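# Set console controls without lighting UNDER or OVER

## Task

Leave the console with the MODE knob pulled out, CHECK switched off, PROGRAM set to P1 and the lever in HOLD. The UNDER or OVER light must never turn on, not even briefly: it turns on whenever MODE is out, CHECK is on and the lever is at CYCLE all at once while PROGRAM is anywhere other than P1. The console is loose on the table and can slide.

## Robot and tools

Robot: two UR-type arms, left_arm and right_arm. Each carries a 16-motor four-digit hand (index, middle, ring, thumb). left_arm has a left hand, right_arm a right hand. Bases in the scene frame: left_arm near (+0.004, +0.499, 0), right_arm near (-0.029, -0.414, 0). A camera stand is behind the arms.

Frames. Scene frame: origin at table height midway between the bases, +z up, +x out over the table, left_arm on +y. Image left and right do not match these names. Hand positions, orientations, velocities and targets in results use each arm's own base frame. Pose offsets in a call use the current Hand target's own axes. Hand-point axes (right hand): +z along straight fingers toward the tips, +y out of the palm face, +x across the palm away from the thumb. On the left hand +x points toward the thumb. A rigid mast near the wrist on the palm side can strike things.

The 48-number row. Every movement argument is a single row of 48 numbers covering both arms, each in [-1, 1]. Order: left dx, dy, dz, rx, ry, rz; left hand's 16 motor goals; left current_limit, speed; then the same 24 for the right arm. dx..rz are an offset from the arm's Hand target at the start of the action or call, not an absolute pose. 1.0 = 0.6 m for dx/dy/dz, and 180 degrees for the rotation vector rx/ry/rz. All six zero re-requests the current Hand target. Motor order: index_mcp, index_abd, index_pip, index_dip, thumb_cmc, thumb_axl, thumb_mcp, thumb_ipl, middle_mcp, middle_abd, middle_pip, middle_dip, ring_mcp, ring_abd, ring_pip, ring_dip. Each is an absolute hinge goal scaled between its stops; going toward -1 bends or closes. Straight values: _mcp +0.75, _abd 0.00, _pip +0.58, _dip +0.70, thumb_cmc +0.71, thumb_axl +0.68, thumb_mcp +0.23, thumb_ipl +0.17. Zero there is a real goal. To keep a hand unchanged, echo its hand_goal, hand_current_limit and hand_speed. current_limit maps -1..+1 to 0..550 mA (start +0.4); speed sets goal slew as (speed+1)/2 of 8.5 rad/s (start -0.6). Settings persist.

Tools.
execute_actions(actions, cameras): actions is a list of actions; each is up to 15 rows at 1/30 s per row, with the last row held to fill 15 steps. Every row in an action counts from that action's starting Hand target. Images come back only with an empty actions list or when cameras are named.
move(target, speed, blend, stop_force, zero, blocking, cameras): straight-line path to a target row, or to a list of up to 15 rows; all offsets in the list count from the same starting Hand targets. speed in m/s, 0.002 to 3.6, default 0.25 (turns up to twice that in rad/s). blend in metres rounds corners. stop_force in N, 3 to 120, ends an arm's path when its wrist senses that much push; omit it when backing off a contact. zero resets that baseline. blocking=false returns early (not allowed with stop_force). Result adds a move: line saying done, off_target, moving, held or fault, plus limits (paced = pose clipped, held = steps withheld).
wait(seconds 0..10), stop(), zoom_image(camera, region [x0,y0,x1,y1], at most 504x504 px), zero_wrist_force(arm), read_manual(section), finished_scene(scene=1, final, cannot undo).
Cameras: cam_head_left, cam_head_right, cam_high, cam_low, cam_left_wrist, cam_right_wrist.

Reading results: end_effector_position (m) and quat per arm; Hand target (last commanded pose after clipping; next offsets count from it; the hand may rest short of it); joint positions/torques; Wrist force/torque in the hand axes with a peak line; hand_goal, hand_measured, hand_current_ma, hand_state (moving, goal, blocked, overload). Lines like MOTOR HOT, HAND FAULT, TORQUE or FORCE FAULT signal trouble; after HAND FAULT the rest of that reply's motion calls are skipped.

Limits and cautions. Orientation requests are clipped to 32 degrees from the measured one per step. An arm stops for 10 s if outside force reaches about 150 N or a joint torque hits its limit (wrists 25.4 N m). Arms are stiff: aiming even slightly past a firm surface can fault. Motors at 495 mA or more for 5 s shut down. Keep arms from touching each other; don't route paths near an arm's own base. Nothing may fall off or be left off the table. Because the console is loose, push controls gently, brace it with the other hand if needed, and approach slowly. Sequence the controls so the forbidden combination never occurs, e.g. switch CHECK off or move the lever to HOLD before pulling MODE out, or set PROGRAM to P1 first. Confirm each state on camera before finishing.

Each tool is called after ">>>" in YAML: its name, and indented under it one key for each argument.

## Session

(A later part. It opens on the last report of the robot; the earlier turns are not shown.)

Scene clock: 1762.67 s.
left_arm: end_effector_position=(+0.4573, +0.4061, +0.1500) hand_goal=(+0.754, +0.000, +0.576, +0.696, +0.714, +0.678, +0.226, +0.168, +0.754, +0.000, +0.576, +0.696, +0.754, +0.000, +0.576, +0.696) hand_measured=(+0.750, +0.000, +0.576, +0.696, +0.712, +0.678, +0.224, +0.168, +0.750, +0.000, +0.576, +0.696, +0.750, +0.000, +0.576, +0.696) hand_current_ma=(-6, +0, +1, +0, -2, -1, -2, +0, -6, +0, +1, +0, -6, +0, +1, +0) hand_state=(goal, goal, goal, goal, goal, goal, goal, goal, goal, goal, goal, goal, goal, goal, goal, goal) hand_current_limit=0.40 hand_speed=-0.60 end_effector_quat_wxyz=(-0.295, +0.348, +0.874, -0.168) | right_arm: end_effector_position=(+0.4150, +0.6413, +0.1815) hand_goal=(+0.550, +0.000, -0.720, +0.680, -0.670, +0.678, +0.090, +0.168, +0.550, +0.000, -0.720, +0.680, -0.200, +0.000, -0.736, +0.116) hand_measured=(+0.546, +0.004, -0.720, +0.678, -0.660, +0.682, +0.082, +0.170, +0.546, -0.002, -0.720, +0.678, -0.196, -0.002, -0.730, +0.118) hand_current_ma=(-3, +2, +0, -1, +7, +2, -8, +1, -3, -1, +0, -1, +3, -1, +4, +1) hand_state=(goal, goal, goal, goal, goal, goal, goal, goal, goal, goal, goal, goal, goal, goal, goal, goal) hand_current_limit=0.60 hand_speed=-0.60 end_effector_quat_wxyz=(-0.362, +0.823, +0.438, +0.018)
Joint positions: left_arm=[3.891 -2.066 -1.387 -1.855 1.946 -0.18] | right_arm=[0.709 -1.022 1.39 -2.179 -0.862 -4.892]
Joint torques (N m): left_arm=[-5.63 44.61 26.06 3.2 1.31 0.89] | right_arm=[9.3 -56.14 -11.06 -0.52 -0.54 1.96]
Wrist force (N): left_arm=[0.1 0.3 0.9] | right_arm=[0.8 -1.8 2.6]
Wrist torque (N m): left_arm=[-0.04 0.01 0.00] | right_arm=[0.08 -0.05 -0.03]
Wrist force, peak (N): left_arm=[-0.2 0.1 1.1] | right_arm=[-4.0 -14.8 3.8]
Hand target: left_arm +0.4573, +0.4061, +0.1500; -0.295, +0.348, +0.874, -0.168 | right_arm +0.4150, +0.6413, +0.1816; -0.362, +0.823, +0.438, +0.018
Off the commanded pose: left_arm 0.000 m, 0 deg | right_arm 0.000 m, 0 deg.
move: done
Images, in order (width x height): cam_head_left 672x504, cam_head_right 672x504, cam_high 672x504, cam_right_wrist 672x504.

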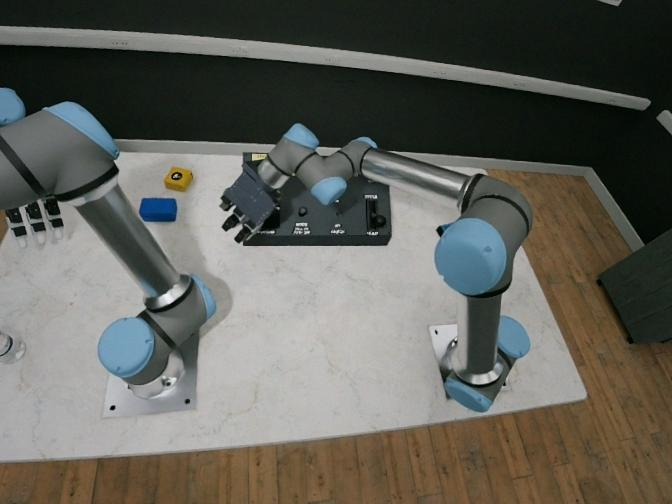

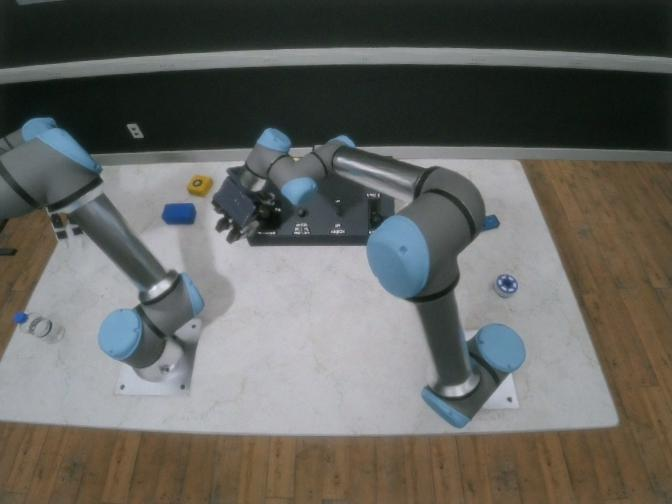

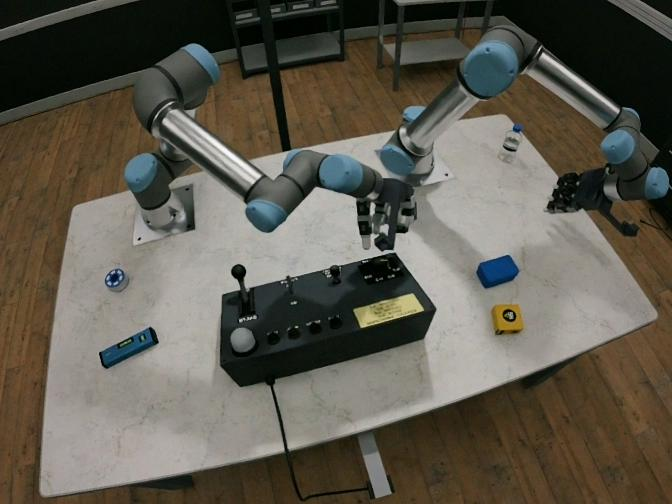

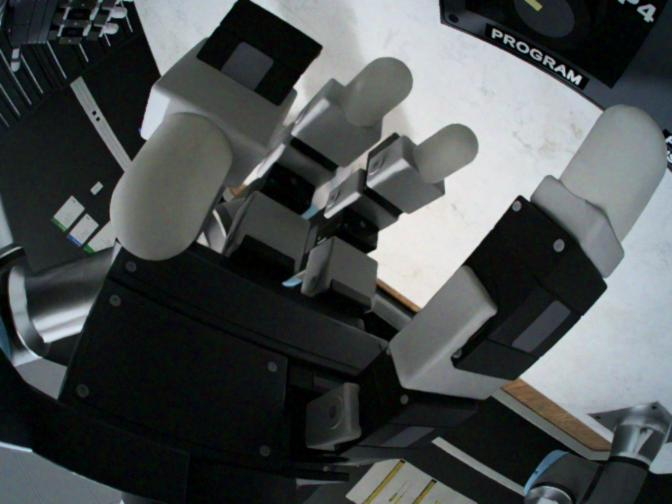

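>>> move:
  target: [0,0,0,0,0,0,0.754,0,0.576,0.696,0.714,0.678,0.226,0.168,0.754,0,0.576,0.696,0.754,0,0.576,0.696,0.4,-0.6,-0.0847,-0.1022,-0.1822,-0.1676,0.3454,0.4112,0.549,0,-0.72,0.68,-0.671,0.678,0.09,0.168,0.549,0,-0.72,0.68,-0.2,0,-0.737,0.116,0.6,-0.6]
  speed: 0.3
  cameras: ["cam_head_left", "cam_high"]

>>> zoom_image:
  camera: "cam_head_left"
  region: [230, 140, 410, 260]

>>> zoom_image:
  camera: "cam_high"
  region: [310, 230, 450, 330]

Scene clock: 1804.60 s.
left_arm: end_effector_position=(+0.4573, +0.4061, +0.1500) hand_goal=(+0.754, +0.000, +0.576, +0.696, +0.714, +0.678, +0.226, +0.168, +0.754, +0.000, +0.576, +0.696, +0.754, +0.000, +0.576, +0.696) hand_measured=(+0.750, +0.000, +0.576, +0.696, +0.712, +0.678, +0.224, +0.168, +0.750, +0.000, +0.576, +0.696, +0.750, +0.000, +0.576, +0.696) hand_current_ma=(-6, +0, +1, +0, -2, -1, -2, +0, -6, +0, +1, +0, -6, +0, +1, +0) hand_state=(goal, goal, goal, goal, goal, goal, goal, goal, goal, goal, goal, goal, goal, goal, goal, goal) hand_current_limit=0.40 hand_speed=-0.60 end_effector_quat_wxyz=(-0.295, +0.348, +0.874, -0.168) | right_arm: end_effector_position=(+0.3700, +0.5602, +0.2801) hand_goal=(+0.550, +0.000, -0.720, +0.680, -0.670, +0.678, +0.090, +0.168, +0.550, +0.000, -0.720, +0.680, -0.200, +0.000, -0.736, +0.116) hand_measured=(+0.546, +0.004, -0.720, +0.678, -0.662, +0.682, +0.082, +0.170, +0.546, -0.002, -0.720, +0.678, -0.196, -0.002, -0.730, +0.118) hand_current_ma=(-3, +2, +0, -1, +7, +2, -8, +1, -3, -1, +0, -1, +3, -1, +4, +1) hand_state=(goal, goal, goal, goal, goal, goal, goal, goal, goal, goal, goal, goal, goal, goal, goal, goal) hand_current_limit=0.60 hand_speed=-0.60 end_effector_quat_wxyz=(-0.258, +0.844, -0.363, +0.298)
Joint positions: left_arm=[3.891 -2.066 -1.387 -1.855 1.946 -0.18] | right_arm=[0.898 -1.227 1.559 -2.621 -1.986 -3.16]
Joint torques (N m): left_arm=[-5.76 44.35 25.94 3.37 1.42 1.01] | right_arm=[10.63 -33.28 -39.91 -0.33 -1.85 1.91]
Wrist force (N): left_arm=[0.1 0.3 0.5] | right_arm=[1.3 -2.1 2.8]
Wrist torque (N m): left_arm=[-0.01 0.00 0.01] | right_arm=[0.06 -0.20 0.04]
Wrist force, peak (N): left_arm=[0.2 0.2 1.0] | right_arm=[1.3 -2.2 3.1]
Hand target: left_arm +0.4573, +0.4061, +0.1500; -0.295, +0.348, +0.874, -0.168 | right_arm +0.3701, +0.5602, +0.2801; -0.258, +0.844, -0.363, +0.298
Off the commanded pose: left_arm 0.000 m, 0 deg | right_arm 0.000 m, 0 deg.
move: done
Images, in order (width x height): cam_head_left 672x504, cam_high 672x504.

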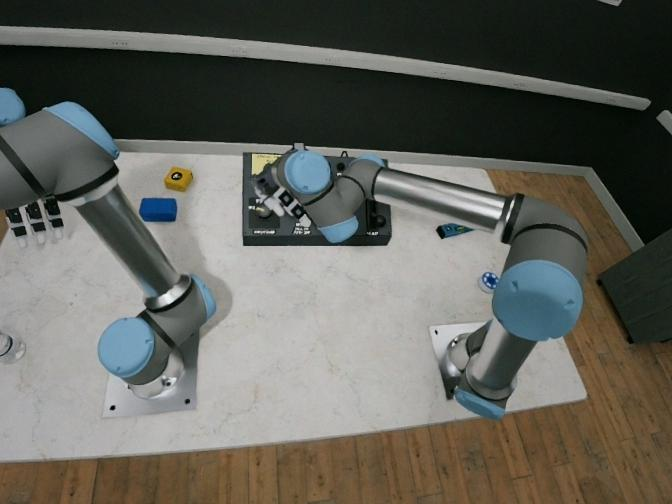

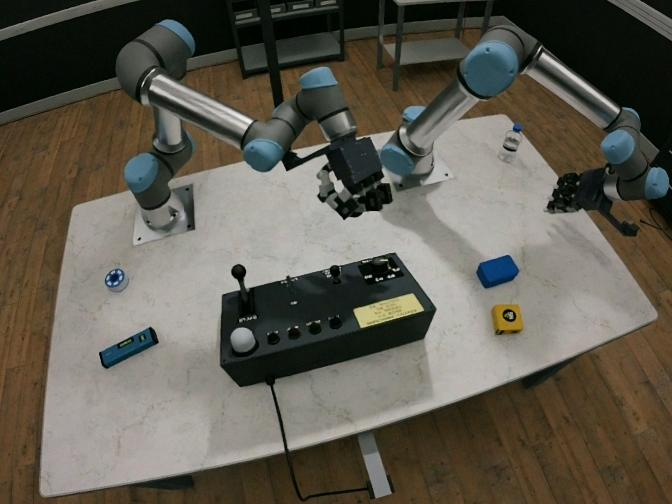

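Scaled by 2.800 from the camera's 672x504 image, which has a finer 960x720 frame.

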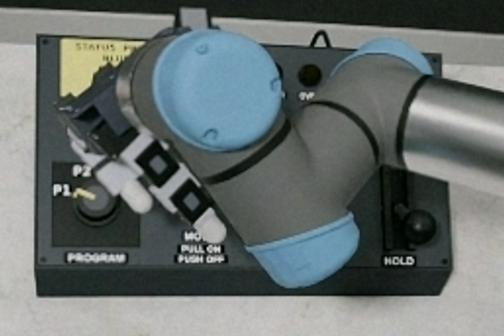

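Scaled by 3.600 from the camera's 672x504 image, which has a finer 960x720 frame.

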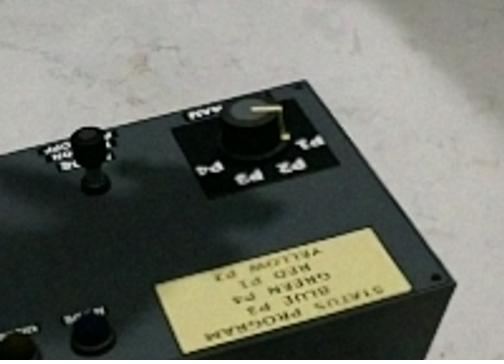

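>>> move:
  target: [0,0,0,0,0,0,0.754,0,0.576,0.696,0.714,0.678,0.226,0.168,0.754,0,0.576,0.696,0.754,0,0.576,0.696,0.4,-0.6,0.0173,0.1472,-0.0387,-0.1065,0.0388,0.2199,0.754,0.12,0.576,0.696,0.714,0.678,0.226,0.168,0.754,-0.12,0.576,0.696,0.754,-0.2,0.576,0.696,0.6,-0.6]
  speed: 0.25

>>> wait:
  seconds: 0.1
  cameras: ["cam_right_wrist", "cam_high", "cam_low", "cam_head_left"]

>>> zoom_image:
  camera: "cam_right_wrist"
  region: [200, 40, 440, 220]

>>> zoom_image:
  camera: "cam_high"
  region: [280, 200, 400, 300]

Scene clock: 1814.70 s.
left_arm: end_effector_position=(+0.4573, +0.4061, +0.1500) hand_goal=(+0.754, +0.000, +0.576, +0.696, +0.714, +0.678, +0.226, +0.168, +0.754, +0.000, +0.576, +0.696, +0.754, +0.000, +0.576, +0.696) hand_measured=(+0.750, +0.000, +0.576, +0.696, +0.712, +0.678, +0.224, +0.168, +0.750, +0.000, +0.576, +0.696, +0.750, +0.000, +0.576, +0.696) hand_current_ma=(-6, +0, +1, +0, -2, -1, -2, +0, -6, +0, +1, +0, -6, +0, +1, +0) hand_state=(goal, goal, goal, goal, goal, goal, goal, goal, goal, goal, goal, goal, goal, goal, goal, goal) hand_current_limit=0.40 hand_speed=-0.60 end_effector_quat_wxyz=(-0.295, +0.348, +0.874, -0.168) | right_arm: end_effector_position=(+0.3193, +0.4940, +0.2417) hand_goal=(+0.754, +0.120, +0.576, +0.696, +0.714, +0.678, +0.226, +0.168, +0.754, -0.120, +0.576, +0.696, +0.754, -0.200, +0.576, +0.696) hand_measured=(+0.744, +0.118, +0.570, +0.694, +0.702, +0.680, +0.218, +0.170, +0.744, -0.116, +0.570, +0.694, +0.738, -0.196, +0.570, +0.694) hand_current_ma=(-9, -1, -4, -1, -10, +1, -10, +0, -9, +1, -3, -1, -18, +2, -3, -1) hand_state=(goal, goal, goal, goal, goal, goal, goal, goal, goal, goal, goal, goal, goal, goal, goal, goal) hand_current_limit=0.60 hand_speed=-0.60 end_effector_quat_wxyz=(-0.180, +0.683, -0.684, +0.180)
Joint positions: left_arm=[3.891 -2.066 -1.387 -1.855 1.946 -0.18] | right_arm=[0.789 -1.403 1.755 -2.303 -1.928 -2.421]
Joint torques (N m): left_arm=[-7.23 44.9 26.26 3.38 1.37 0.78] | right_arm=[-9.86 -40.27 -10.75 -0.47 0.72 1.98]
Wrist force (N): left_arm=[0.1 0.2 0.7] | right_arm=[-0.3 -1.2 2.1]
Wrist torque (N m): left_arm=[-0.03 0.01 0.01] | right_arm=[-0.09 -0.11 -0.06]
Wrist force, peak (N): left_arm=[0.0 0.3 1.0] | right_arm=[1.3 -2.3 3.0]
Hand target: left_arm +0.4573, +0.4061, +0.1500; -0.295, +0.348, +0.874, -0.168 | right_arm +0.3193, +0.4940, +0.2417; -0.180, +0.683, -0.684, +0.180
Off the commanded pose: left_arm 0.000 m, 0 deg | right_arm 0.000 m, 0 deg.
move: done

Scene clock: 1814.80 s.
left_arm: end_effector_position=(+0.4573, +0.4061, +0.1500) hand_goal=(+0.754, +0.000, +0.576, +0.696, +0.714, +0.678, +0.226, +0.168, +0.754, +0.000, +0.576, +0.696, +0.754, +0.000, +0.576, +0.696) hand_measured=(+0.750, +0.000, +0.576, +0.696, +0.712, +0.678, +0.224, +0.168, +0.750, +0.000, +0.576, +0.696, +0.750, +0.000, +0.576, +0.696) hand_current_ma=(-6, +0, +1, +0, -2, -1, -2, +0, -6, +0, +1, +0, -6, +0, +1, +0) hand_state=(goal, goal, goal, goal, goal, goal, goal, goal, goal, goal, goal, goal, goal, goal, goal, goal) hand_current_limit=0.40 hand_speed=-0.60 end_effector_quat_wxyz=(-0.295, +0.348, +0.874, -0.168) | right_arm: end_effector_position=(+0.3193, +0.4940, +0.2417) hand_goal=(+0.754, +0.120, +0.576, +0.696, +0.714, +0.678, +0.226, +0.168, +0.754, -0.120, +0.576, +0.696, +0.754, -0.200, +0.576, +0.696) hand_measured=(+0.744, +0.118, +0.570, +0.694, +0.702, +0.680, +0.218, +0.170, +0.744, -0.116, +0.570, +0.694, +0.738, -0.196, +0.570, +0.694) hand_current_ma=(-9, -1, -4, -1, -10, +1, -10, +0, -9, +1, -3, -1, -18, +2, -3, -1) hand_state=(goal, goal, goal, goal, goal, goal, goal, goal, goal, goal, goal, goal, goal, goal, goal, goal) hand_current_limit=0.60 hand_speed=-0.60 end_effector_quat_wxyz=(-0.180, +0.683, -0.684, +0.180)
Joint positions: left_arm=[3.891 -2.066 -1.387 -1.855 1.946 -0.18] | right_arm=[0.789 -1.403 1.755 -2.303 -1.928 -2.42]
Joint torques (N m): left_arm=[-6.69 45.17 25.85 3.51 1.18 1.08] | right_arm=[-10.05 -40.48 -10.68 -0.48 0.49 2.06]
Wrist force (N): left_arm=[0.1 0.2 1.1] | right_arm=[-0.2 -1.0 2.4]
Wrist torque (N m): left_arm=[-0.07 0.00 0.01] | right_arm=[-0.10 -0.12 -0.05]
Wrist force, peak (N): left_arm=[0.1 0.2 1.1] | right_arm=[-0.3 -1.2 2.4]
Hand target: left_arm +0.4573, +0.4061, +0.1500; -0.295, +0.348, +0.874, -0.168 | right_arm +0.3193, +0.4940, +0.2417; -0.180, +0.683, -0.684, +0.180
Off the commanded pose: left_arm 0.000 m, 0 deg | right_arm 0.000 m, 0 deg.
wait: 0.10 s; no rest
Images, in order (width x height): cam_head_left 672x504, cam_high 672x504, cam_low 672x504, cam_right_wrist 672x504.

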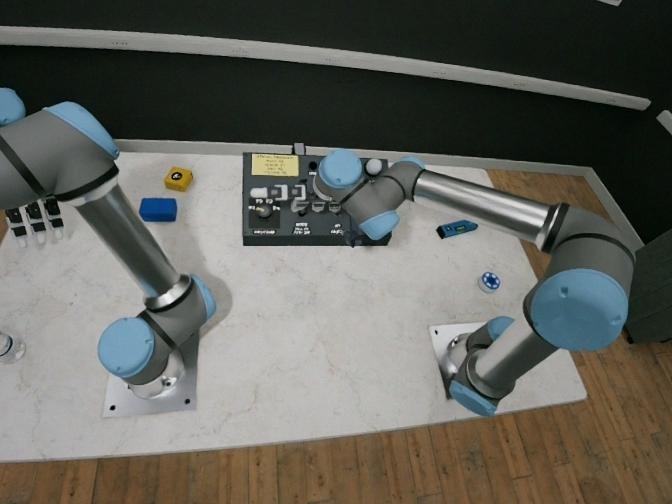

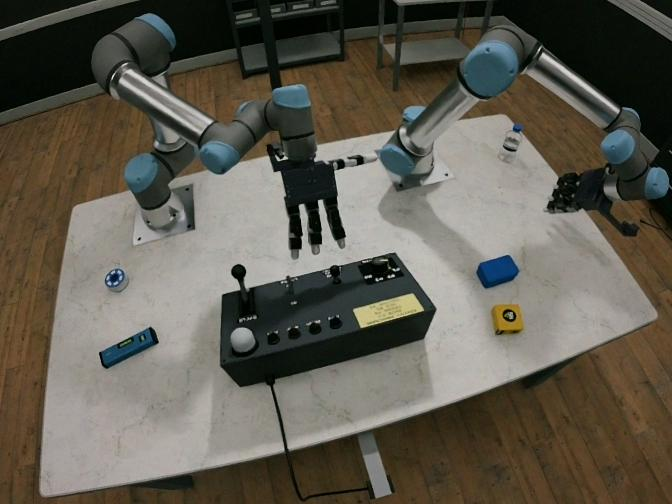

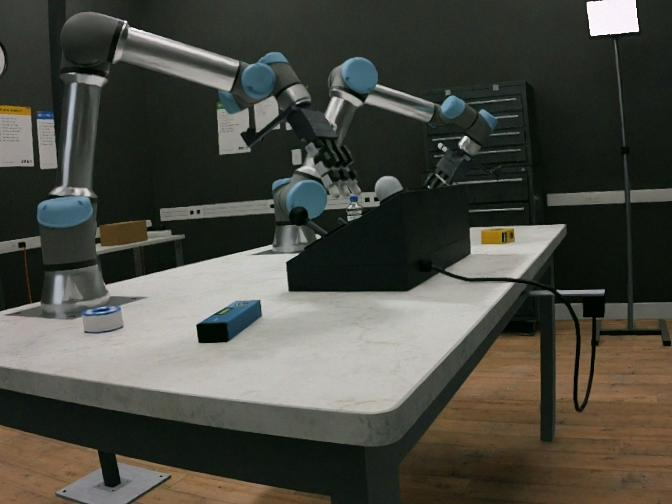

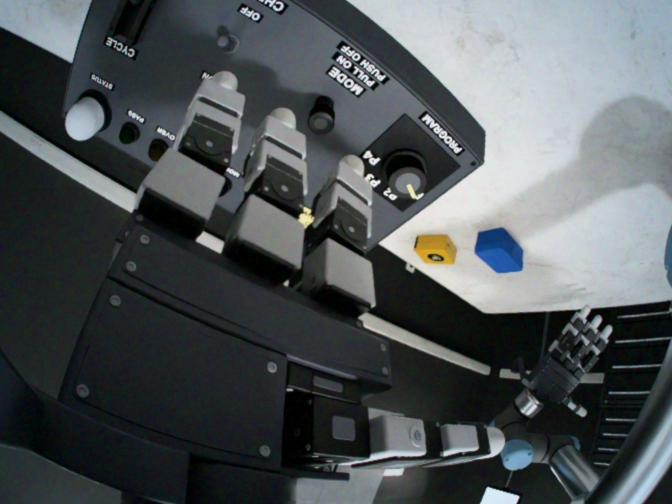

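Scaled by 2.100 from the camera's 672x504 image, which has a finer 960x720 frame.

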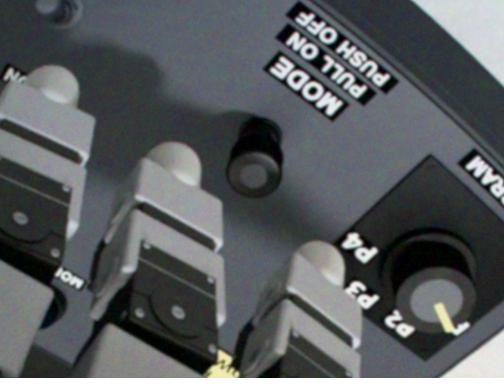

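Scaled by 4.200 from the camera's 672x504 image, which has a finer 960x720 frame.

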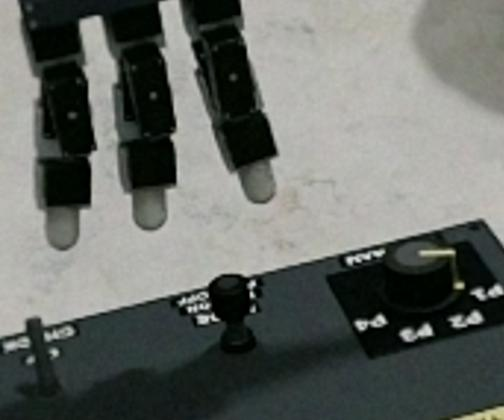

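>>> move:
  target: [0,0,0,0,0,0,0.754,0,0.576,0.696,0.714,0.678,0.226,0.168,0.754,0,0.576,0.696,0.754,0,0.576,0.696,0.4,-0.6,0,0,0.127,0,0,0,0.754,0.12,0.576,0.696,0.714,0.678,0.226,0.168,0.754,-0.12,0.576,0.696,0.137,0,-0.08,0.043,0.6,-0.6]
  speed: 0.05
  stop_force: 6
  cameras: ["cam_right_wrist","cam_head_left","cam_high"]

Scene clock: 1865.57 s.
left_arm: end_effector_position=(+0.4573, +0.4061, +0.1500) hand_goal=(+0.754, +0.000, +0.576, +0.696, +0.714, +0.678, +0.226, +0.168, +0.754, +0.000, +0.576, +0.696, +0.754, +0.000, +0.576, +0.696) hand_measured=(+0.750, +0.000, +0.576, +0.696, +0.712, +0.678, +0.224, +0.168, +0.750, +0.000, +0.576, +0.696, +0.750, +0.000, +0.576, +0.696) hand_current_ma=(-6, +0, +1, +0, -2, -1, -2, +0, -6, +0, +1, +0, -6, +0, +1, +0) hand_state=(goal, goal, goal, goal, goal, goal, goal, goal, goal, goal, goal, goal, goal, goal, goal, goal) hand_current_limit=0.40 hand_speed=-0.60 end_effector_quat_wxyz=(-0.295, +0.348, +0.874, -0.168) | right_arm: end_effector_position=(+0.3552, +0.4939, +0.1781) hand_goal=(+0.754, +0.120, +0.576, +0.696, +0.714, +0.678, +0.226, +0.168, +0.754, -0.120, +0.576, +0.696, +0.138, +0.000, -0.080, +0.044) hand_measured=(+0.744, +0.130, +0.572, +0.696, +0.704, +0.680, +0.218, +0.168, +0.744, -0.116, +0.570, +0.694, +0.146, -0.004, -0.074, +0.048) hand_current_ma=(-9, +6, -2, +0, -9, +1, -10, +0, -9, +1, -3, -1, +6, -1, +4, +1) hand_state=(goal, goal, goal, goal, goal, goal, goal, goal, goal, goal, goal, goal, goal, goal, goal, goal) hand_current_limit=0.60 hand_speed=-0.60 end_effector_quat_wxyz=(-0.180, +0.683, -0.684, +0.180)
Joint positions: left_arm=[3.891 -2.066 -1.387 -1.855 1.946 -0.18] | right_arm=[0.743 -1.294 1.799 -2.471 -1.911 -2.466]
Joint torques (N m): left_arm=[-7.13 43.69 26.21 3.45 1.29 0.77] | right_arm=[8.46 -44.3 -38.78 -0.58 -1.64 2.19]
Wrist force (N): left_arm=[-0.1 0.2 0.8] | right_arm=[-0.5 -1.4 2.6]
Wrist torque (N m): left_arm=[-0.05 0.03 0.00] | right_arm=[-0.10 -0.14 0.01]
Wrist force, peak (N): left_arm=[0.0 0.4 1.0] | right_arm=[-1.2 -1.1 -13.4]
Hand target: left_arm +0.4573, +0.4061, +0.1500; -0.295, +0.348, +0.874, -0.168 | right_arm +0.3552, +0.4939, +0.1781; -0.180, +0.683, -0.684, +0.180 (not the last commanded pose)
Off the commanded pose: left_arm 0.000 m, 0 deg | right_arm 0.003 m, 0 deg.
move: contact (right_arm)
Images, in order (width x height): cam_head_left 672x504, cam_high 672x504, cam_right_wrist 672x504.

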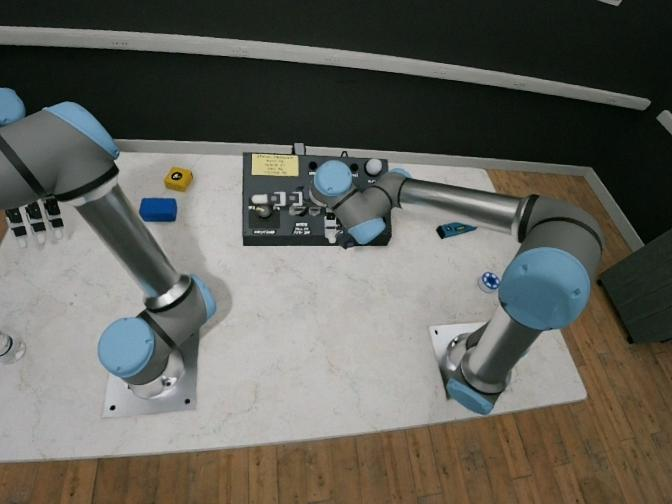

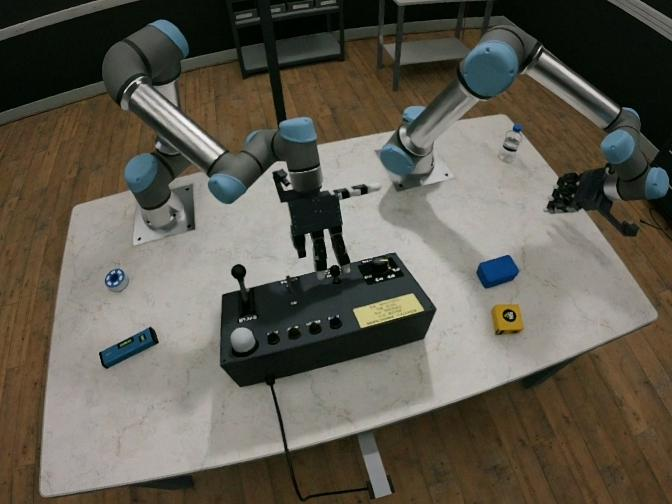

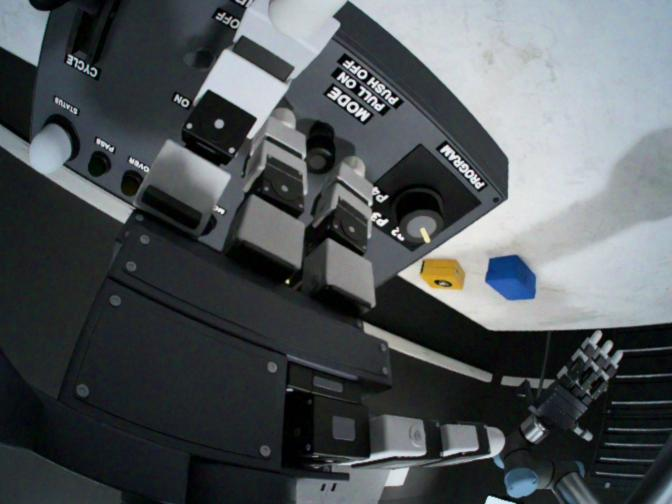

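>>> zoom_image:
  camera: "cam_right_wrist"
  region: [200, 40, 440, 220]

>>> zoom_image:
  camera: "cam_high"
  region: [220, 180, 440, 345]

Scaled by 2.100 from the camera's 672x504 image, which has a finer 960x720 frame.

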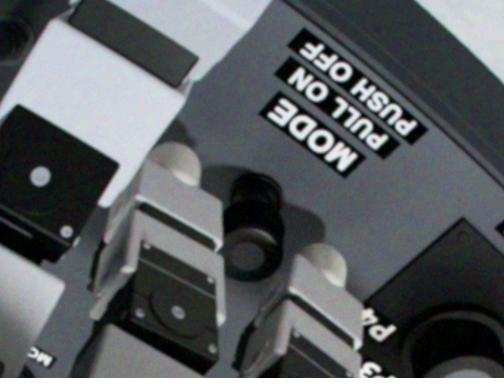

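Scaled by 2.291 from the camera's 672x504 image, which has a finer 960x720 frame.

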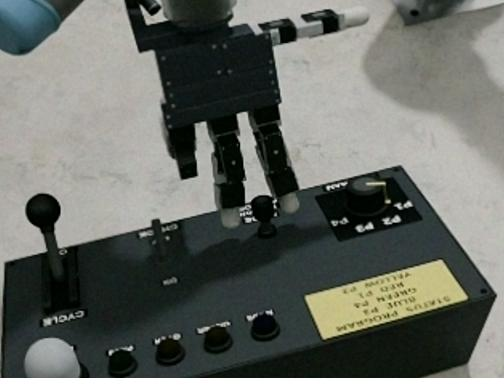

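>>> zoom_image:
  camera: "cam_right_wrist"
  region: [270, 100, 380, 180]

>>> zoom_image:
  camera: "cam_high"
  region: [290, 230, 380, 300]

Scaled by 4.582 from the camera's 672x504 image, which has a finer 960x720 frame.

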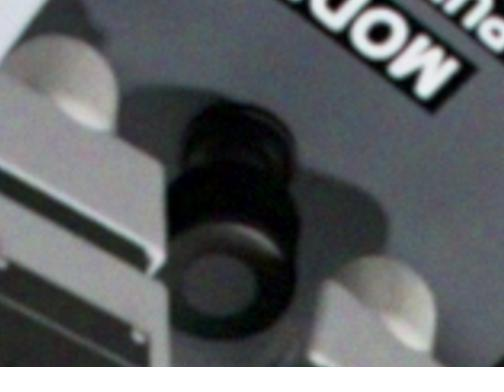

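Scaled by 5.600 from the camera's 672x504 image, which has a finer 960x720 frame.

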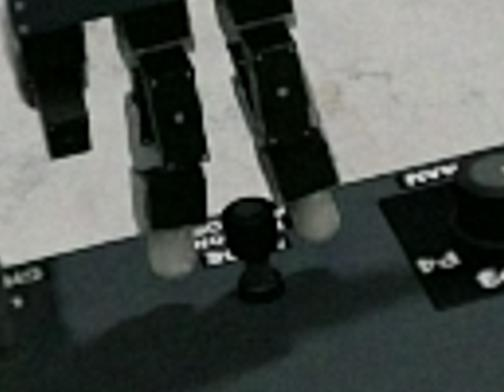

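>>> move:
  target: [0,0,0,0,0,0,0.754,0,0.576,0.696,0.714,0.678,0.226,0.168,0.754,0,0.576,0.696,0.754,0,0.576,0.696,0.4,-0.6,0,0,0.0133,0,0,0,0.754,0.12,0.576,0.696,0.714,0.678,0.226,0.168,0.754,-0.12,0.576,0.696,0.137,0,-0.08,0.043,0.6,-0.6]
  speed: 0.015
  stop_force: 5
  cameras: ["cam_right_wrist","cam_head_left","cam_high"]

>>> zoom_image:
  camera: "cam_right_wrist"
  region: [270, 90, 390, 180]

>>> zoom_image:
  camera: "cam_high"
  region: [290, 230, 380, 300]

Scene clock: 1945.10 s.
left_arm: end_effector_position=(+0.4573, +0.4061, +0.1500) hand_goal=(+0.754, +0.000, +0.576, +0.696, +0.714, +0.678, +0.226, +0.168, +0.754, +0.000, +0.576, +0.696, +0.754, +0.000, +0.576, +0.696) hand_measured=(+0.750, +0.000, +0.576, +0.696, +0.712, +0.678, +0.224, +0.168, +0.750, +0.000, +0.576, +0.696, +0.750, +0.000, +0.576, +0.696) hand_current_ma=(-6, +0, +1, +0, -2, -1, -2, +0, -6, +0, +1, +0, -6, +0, +1, +0) hand_state=(goal, goal, goal, goal, goal, goal, goal, goal, goal, goal, goal, goal, goal, goal, goal, goal) hand_current_limit=0.40 hand_speed=-0.60 end_effector_quat_wxyz=(-0.295, +0.348, +0.874, -0.168) | right_arm: end_effector_position=(+0.3591, +0.4939, +0.1712) hand_goal=(+0.754, +0.120, +0.576, +0.696, +0.714, +0.678, +0.226, +0.168, +0.754, -0.120, +0.576, +0.696, +0.138, +0.000, -0.080, +0.044) hand_measured=(+0.744, +0.140, +0.572, +0.696, +0.704, +0.680, +0.218, +0.168, +0.744, -0.116, +0.570, +0.694, +0.146, -0.004, -0.074, +0.048) hand_current_ma=(-9, +18, -2, +0, -9, +1, -10, +0, -9, +1, -3, -1, +6, -1, +4, +1) hand_state=(goal, goal, goal, goal, goal, goal, goal, goal, goal, goal, goal, goal, goal, goal, goal, goal) hand_current_limit=0.60 hand_speed=-0.60 end_effector_quat_wxyz=(-0.180, +0.683, -0.684, +0.180)
Joint positions: left_arm=[3.891 -2.066 -1.387 -1.855 1.946 -0.18] | right_arm=[0.738 -1.281 1.802 -2.489 -1.909 -2.47]
Joint torques (N m): left_arm=[-5.01 44.14 26.58 3.63 1.29 0.84] | right_arm=[-9.1 -26.2 -7.89 -4.45 -0.15 -2.36]
Wrist force (N): left_arm=[0.2 0.2 0.7] | right_arm=[-2.2 -1.4 0.9]
Wrist torque (N m): left_arm=[-0.04 -0.01 0.02] | right_arm=[0.02 -0.32 -0.03]
Wrist force, peak (N): left_arm=[0.2 0.4 1.1] | right_arm=[-0.6 -1.4 2.8]
Hand target: left_arm +0.4573, +0.4061, +0.1500; -0.295, +0.348, +0.874, -0.168 | right_arm +0.3591, +0.4939, +0.1712; -0.180, +0.683, -0.684, +0.180
Off the commanded pose: left_arm 0.000 m, 0 deg | right_arm 0.000 m, 0 deg.
move: done
Images, in order (width x height): cam_head_left 672x504, cam_high 672x504, cam_right_wrist 672x504.

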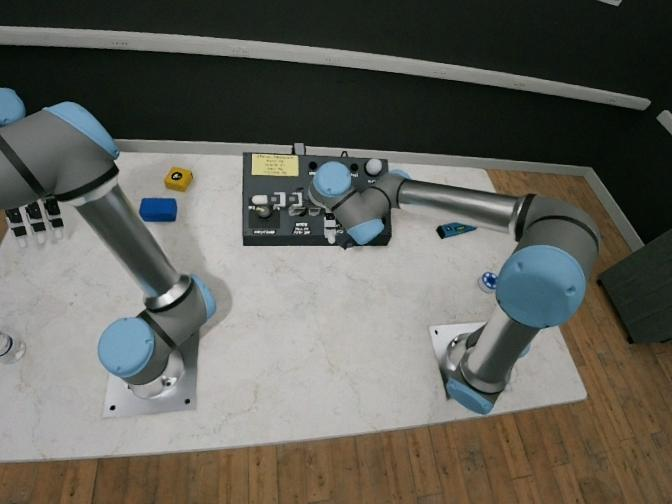

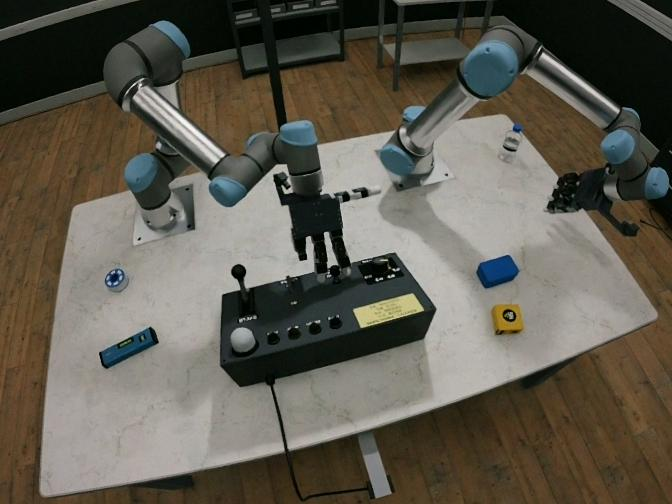

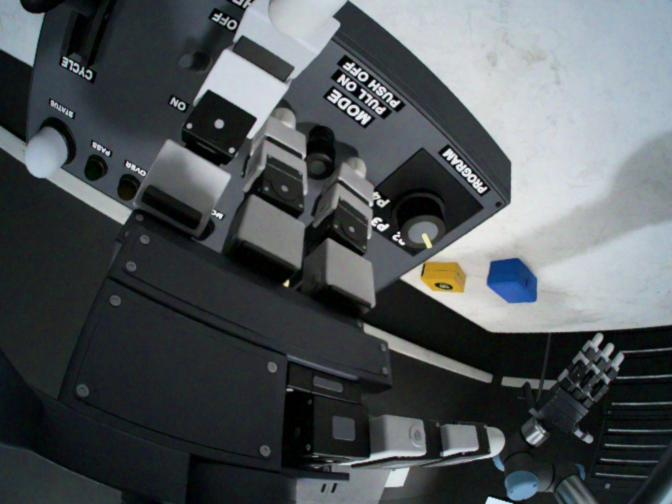

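Scaled by 4.200 from the camera's 672x504 image, which has a finer 960x720 frame.

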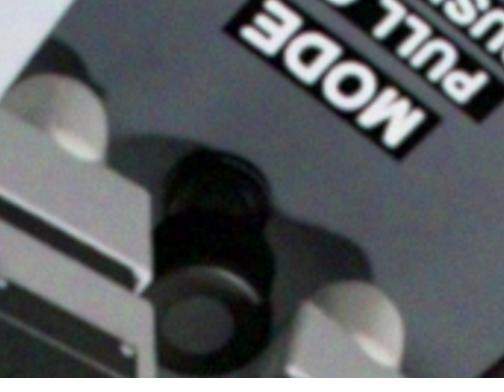

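Scaled by 5.600 from the camera's 672x504 image, which has a finer 960x720 frame.

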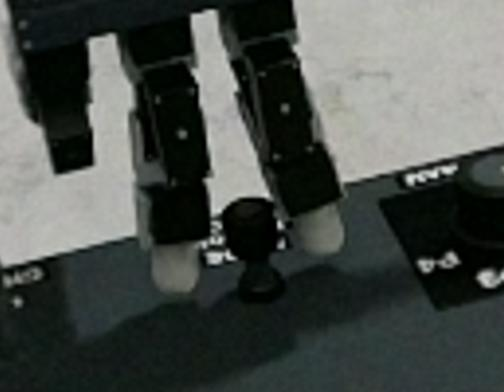

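>>> zoom_image:
  camera: "cam_right_wrist"
  region: [295, 115, 345, 182]

>>> zoom_image:
  camera: "cam_high"
  region: [315, 255, 355, 290]

>>> zoom_image:
  camera: "cam_head_left"
  region: [270, 160, 370, 250]

Scaled by 7.522 from the camera's 672x504 image, which has a finer 960x720 frame.

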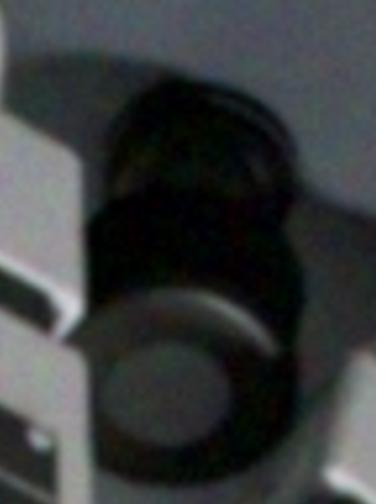

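Scaled by 12.600 from the camera's 672x504 image, which has a finer 960x720 frame.

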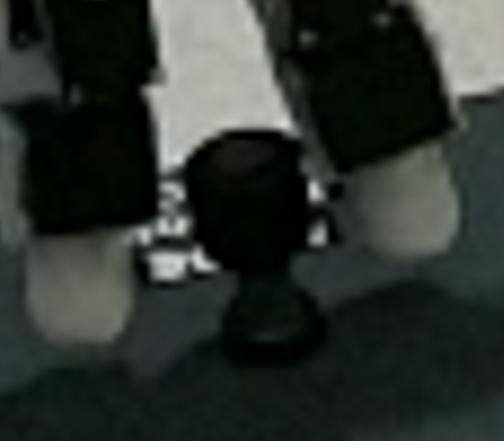

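Scaled by 5.040 from the camera's 672x504 image, which has a finer 960x720 frame.

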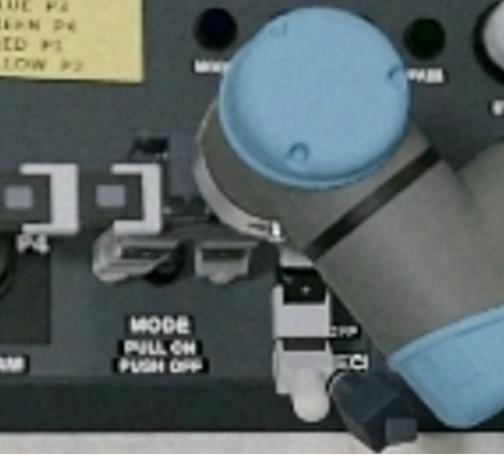

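>>> move:
  target:
    - [0,0,0,0,0,0,0.754,0,0.576,0.696,0.714,0.678,0.226,0.168,0.754,0,0.576,0.696,0.754,0,0.576,0.696,0.4,-0.6,0,0,-0.0045,0,0,0,0.754,0.2,0.576,0.696,0.714,0.678,0.226,0.168,0,-0.12,-0.226,-0.1,0.137,0,-0.08,0.043,0.6,-0.6]
    - [0,0,0,0,0,0,0.754,0,0.576,0.696,0.714,0.678,0.226,0.168,0.754,0,0.576,0.696,0.754,0,0.576,0.696,0.4,-0.6,-0.0417,0,-0.0045,0,0,0,0.754,0,0.576,0.696,0.714,0.678,0.226,0.168,0,0,-0.226,-0.1,0.754,0,0.576,0.696,0.6,-0.6]
  speed: 0.04
  cameras: ["cam_right_wrist","cam_head_left","cam_high"]

>>> zoom_image:
  camera: "cam_right_wrist"
  region: [250, 60, 430, 195]

>>> zoom_image:
  camera: "cam_high"
  region: [290, 230, 380, 300]

Scene clock: 2120.07 s.
left_arm: end_effector_position=(+0.4573, +0.4061, +0.1500) hand_goal=(+0.754, +0.000, +0.576, +0.696, +0.714, +0.678, +0.226, +0.168, +0.754, +0.000, +0.576, +0.696, +0.754, +0.000, +0.576, +0.696) hand_measured=(+0.750, +0.000, +0.576, +0.696, +0.712, +0.678, +0.224, +0.168, +0.750, +0.000, +0.576, +0.696, +0.750, +0.000, +0.576, +0.696) hand_current_ma=(-6, +0, +1, +0, -2, -1, -2, +0, -6, +0, +1, +0, -6, +0, +1, +0) hand_state=(goal, goal, goal, goal, goal, goal, goal, goal, goal, goal, goal, goal, goal, goal, goal, goal) hand_current_limit=0.40 hand_speed=-0.60 end_effector_quat_wxyz=(-0.295, +0.348, +0.874, -0.168) | right_arm: end_effector_position=(+0.3578, +0.5189, +0.1736) hand_goal=(+0.754, +0.000, +0.576, +0.696, +0.714, +0.678, +0.226, +0.168, +0.000, +0.000, -0.226, -0.100, +0.754, +0.000, +0.576, +0.696) hand_measured=(+0.744, +0.002, +0.572, +0.696, +0.704, +0.680, +0.218, +0.168, +0.010, -0.002, -0.220, -0.096, +0.740, -0.004, +0.570, +0.694) hand_current_ma=(-9, +1, -2, +0, -9, +1, -10, +0, +8, -1, +5, +2, -14, -1, -3, -1) hand_state=(goal, goal, goal, goal, goal, goal, goal, goal, goal, goal, goal, goal, goal, goal, goal, goal) hand_current_limit=0.60 hand_speed=-0.60 end_effector_quat_wxyz=(-0.180, +0.683, -0.684, +0.180)
Joint positions: left_arm=[3.891 -2.066 -1.387 -1.855 1.946 -0.18] | right_arm=[0.772 -1.242 1.739 -2.453 -1.922 -2.437]
Joint torques (N m): left_arm=[-5.65 45.01 25.5 3.64 1.25 1.02] | right_arm=[9.81 -28.41 -38.14 -0.57 -1.88 2.02]
Wrist force (N): left_arm=[0.1 0.2 0.9] | right_arm=[0.0 -1.3 2.4]
Wrist torque (N m): left_arm=[-0.05 0.01 0.02] | right_arm=[-0.05 -0.17 -0.04]
Wrist force, peak (N): left_arm=[0.4 0.3 1.0] | right_arm=[-2.6 -1.6 1.0]
Hand target: left_arm +0.4573, +0.4061, +0.1500; -0.295, +0.348, +0.874, -0.168 | right_arm +0.3578, +0.5189, +0.1736; -0.180, +0.683, -0.684, +0.180
Off the commanded pose: left_arm 0.000 m, 0 deg | right_arm 0.000 m, 0 deg.
move: done
Images, in order (width x height): cam_head_left 672x504, cam_high 672x504, cam_right_wrist 672x504.

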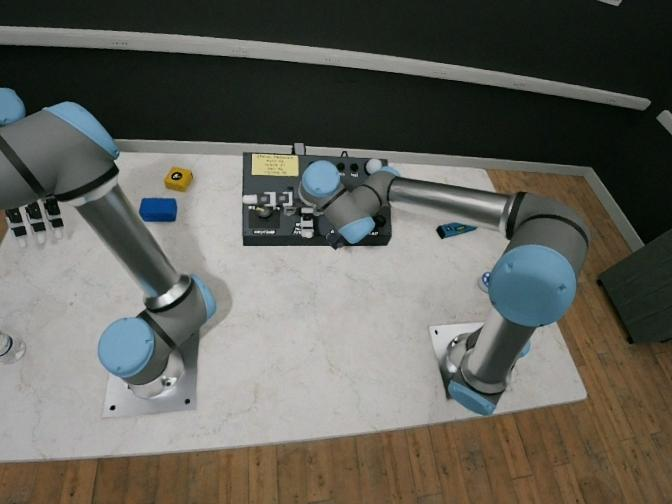

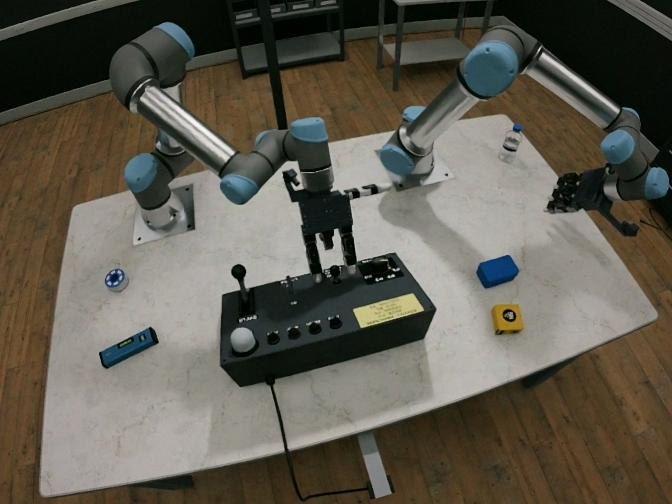

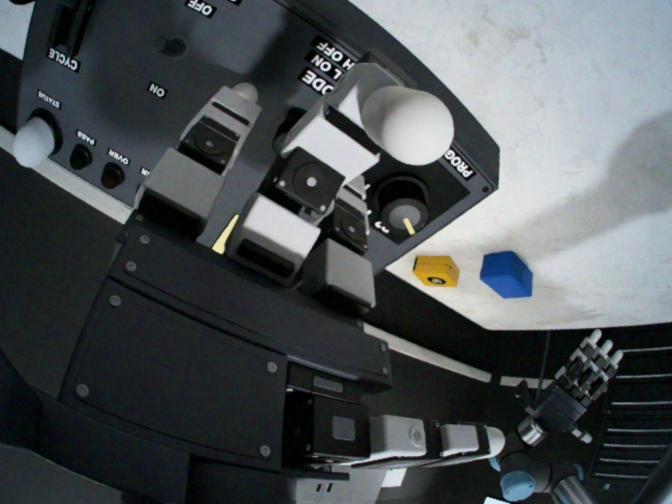

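Scaled by 2.800 from the camera's 672x504 image, which has a finer 960x720 frame.

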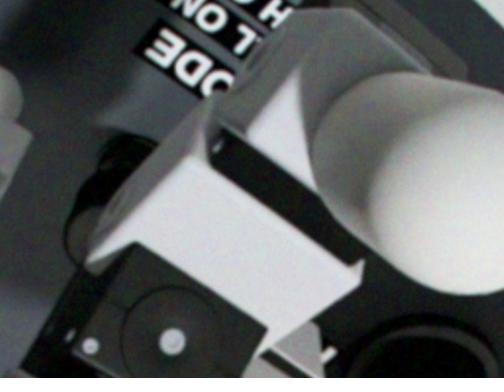

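Scaled by 5.600 from the camera's 672x504 image, which has a finer 960x720 frame.

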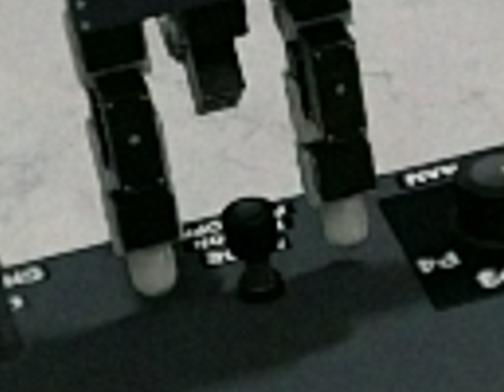

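>>> wait:
  seconds: 0.1
  cameras: ["cam_low","cam_head_right","cam_left_wrist"]

Scene clock: 2136.53 s.
left_arm: end_effector_position=(+0.4573, +0.4061, +0.1500) hand_goal=(+0.754, +0.000, +0.576, +0.696, +0.714, +0.678, +0.226, +0.168, +0.754, +0.000, +0.576, +0.696, +0.754, +0.000, +0.576, +0.696) hand_measured=(+0.750, +0.000, +0.576, +0.696, +0.712, +0.678, +0.224, +0.168, +0.750, +0.000, +0.576, +0.696, +0.750, +0.000, +0.576, +0.696) hand_current_ma=(-6, +0, +1, +0, -2, -1, -2, +0, -6, +0, +1, +0, -6, +0, +1, +0) hand_state=(goal, goal, goal, goal, goal, goal, goal, goal, goal, goal, goal, goal, goal, goal, goal, goal) hand_current_limit=0.40 hand_speed=-0.60 end_effector_quat_wxyz=(-0.295, +0.348, +0.874, -0.168) | right_arm: end_effector_position=(+0.3578, +0.5189, +0.1736) hand_goal=(+0.754, +0.000, +0.576, +0.696, +0.714, +0.678, +0.226, +0.168, +0.000, +0.000, -0.226, -0.100, +0.754, +0.000, +0.576, +0.696) hand_measured=(+0.744, +0.002, +0.572, +0.696, +0.704, +0.680, +0.218, +0.168, +0.010, -0.002, -0.220, -0.096, +0.740, -0.004, +0.570, +0.694) hand_current_ma=(-9, +1, -2, +0, -9, +1, -10, +0, +8, -1, +5, +2, -14, -1, -3, -1) hand_state=(goal, goal, goal, goal, goal, goal, goal, goal, goal, goal, goal, goal, goal, goal, goal, goal) hand_current_limit=0.60 hand_speed=-0.60 end_effector_quat_wxyz=(-0.180, +0.683, -0.684, +0.180)
Joint positions: left_arm=[3.891 -2.066 -1.387 -1.855 1.946 -0.18] | right_arm=[0.772 -1.242 1.739 -2.453 -1.922 -2.437]
Joint torques (N m): left_arm=[-6.7 44.63 26.51 3.73 1.42 1.4] | right_arm=[8.84 -30.78 -36.74 -0.45 -0.72 2.01]
Wrist force (N): left_arm=[0.1 0.2 0.7] | right_arm=[-0.2 -1.3 2.4]
Wrist torque (N m): left_arm=[-0.03 0.00 0.01] | right_arm=[-0.06 -0.13 -0.06]
Wrist force, peak (N): left_arm=[-0.1 0.1 1.1] | right_arm=[0.0 -1.5 2.7]
Hand target: left_arm +0.4573, +0.4061, +0.1500; -0.295, +0.348, +0.874, -0.168 | right_arm +0.3578, +0.5189, +0.1736; -0.180, +0.683, -0.684, +0.180
Off the commanded pose: left_arm 0.000 m, 0 deg | right_arm 0.000 m, 0 deg.
wait: 0.10 s; at rest from the start
Images, in order (width x height): cam_head_right 672x504, cam_low 672x504, cam_left_wrist 672x504.

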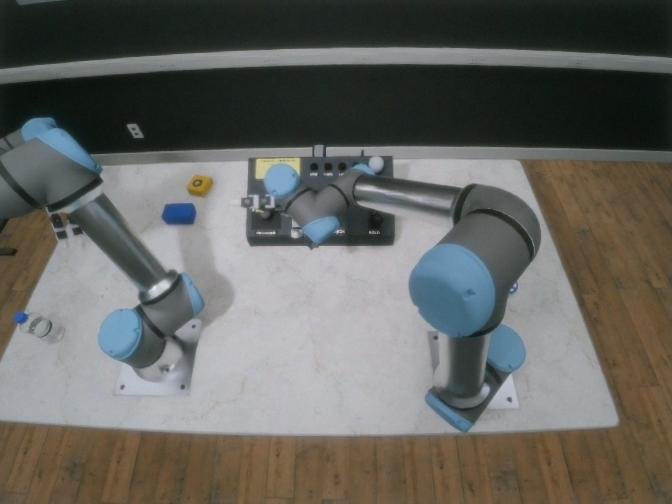

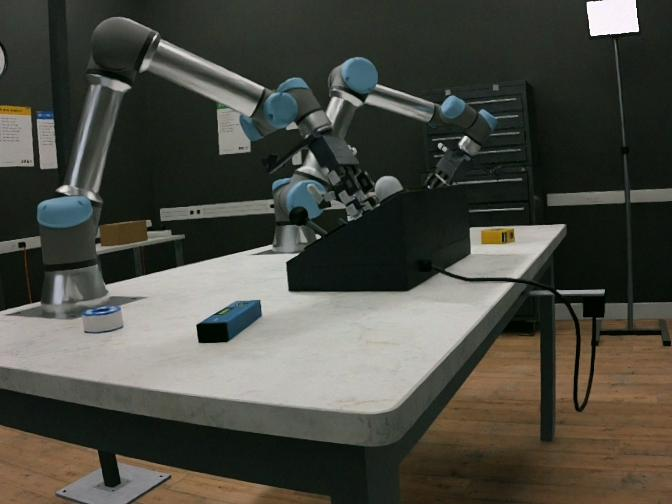

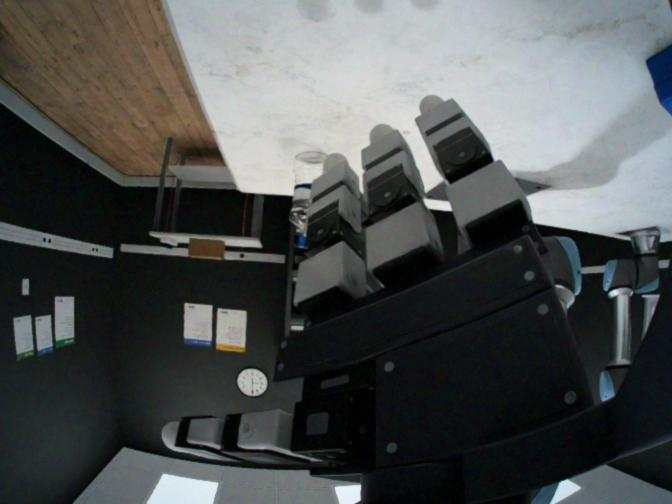

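>>> zoom_image:
  camera: "cam_low"
  region: [280, 155, 400, 245]

>>> zoom_image:
  camera: "cam_low"
  region: [325, 175, 385, 225]

Scaled by 4.200 from the camera's 672x504 image, which has a finer 960x720 frame.

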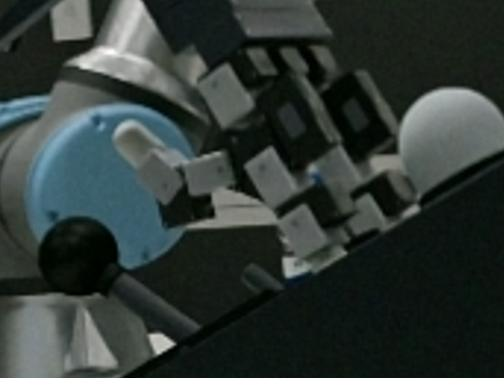

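Scaled by 8.400 from the camera's 672x504 image, which has a finer 960x720 frame.

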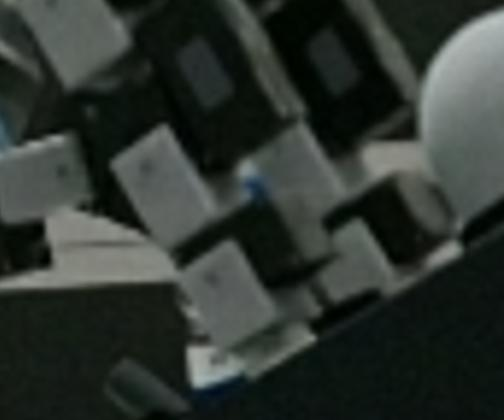

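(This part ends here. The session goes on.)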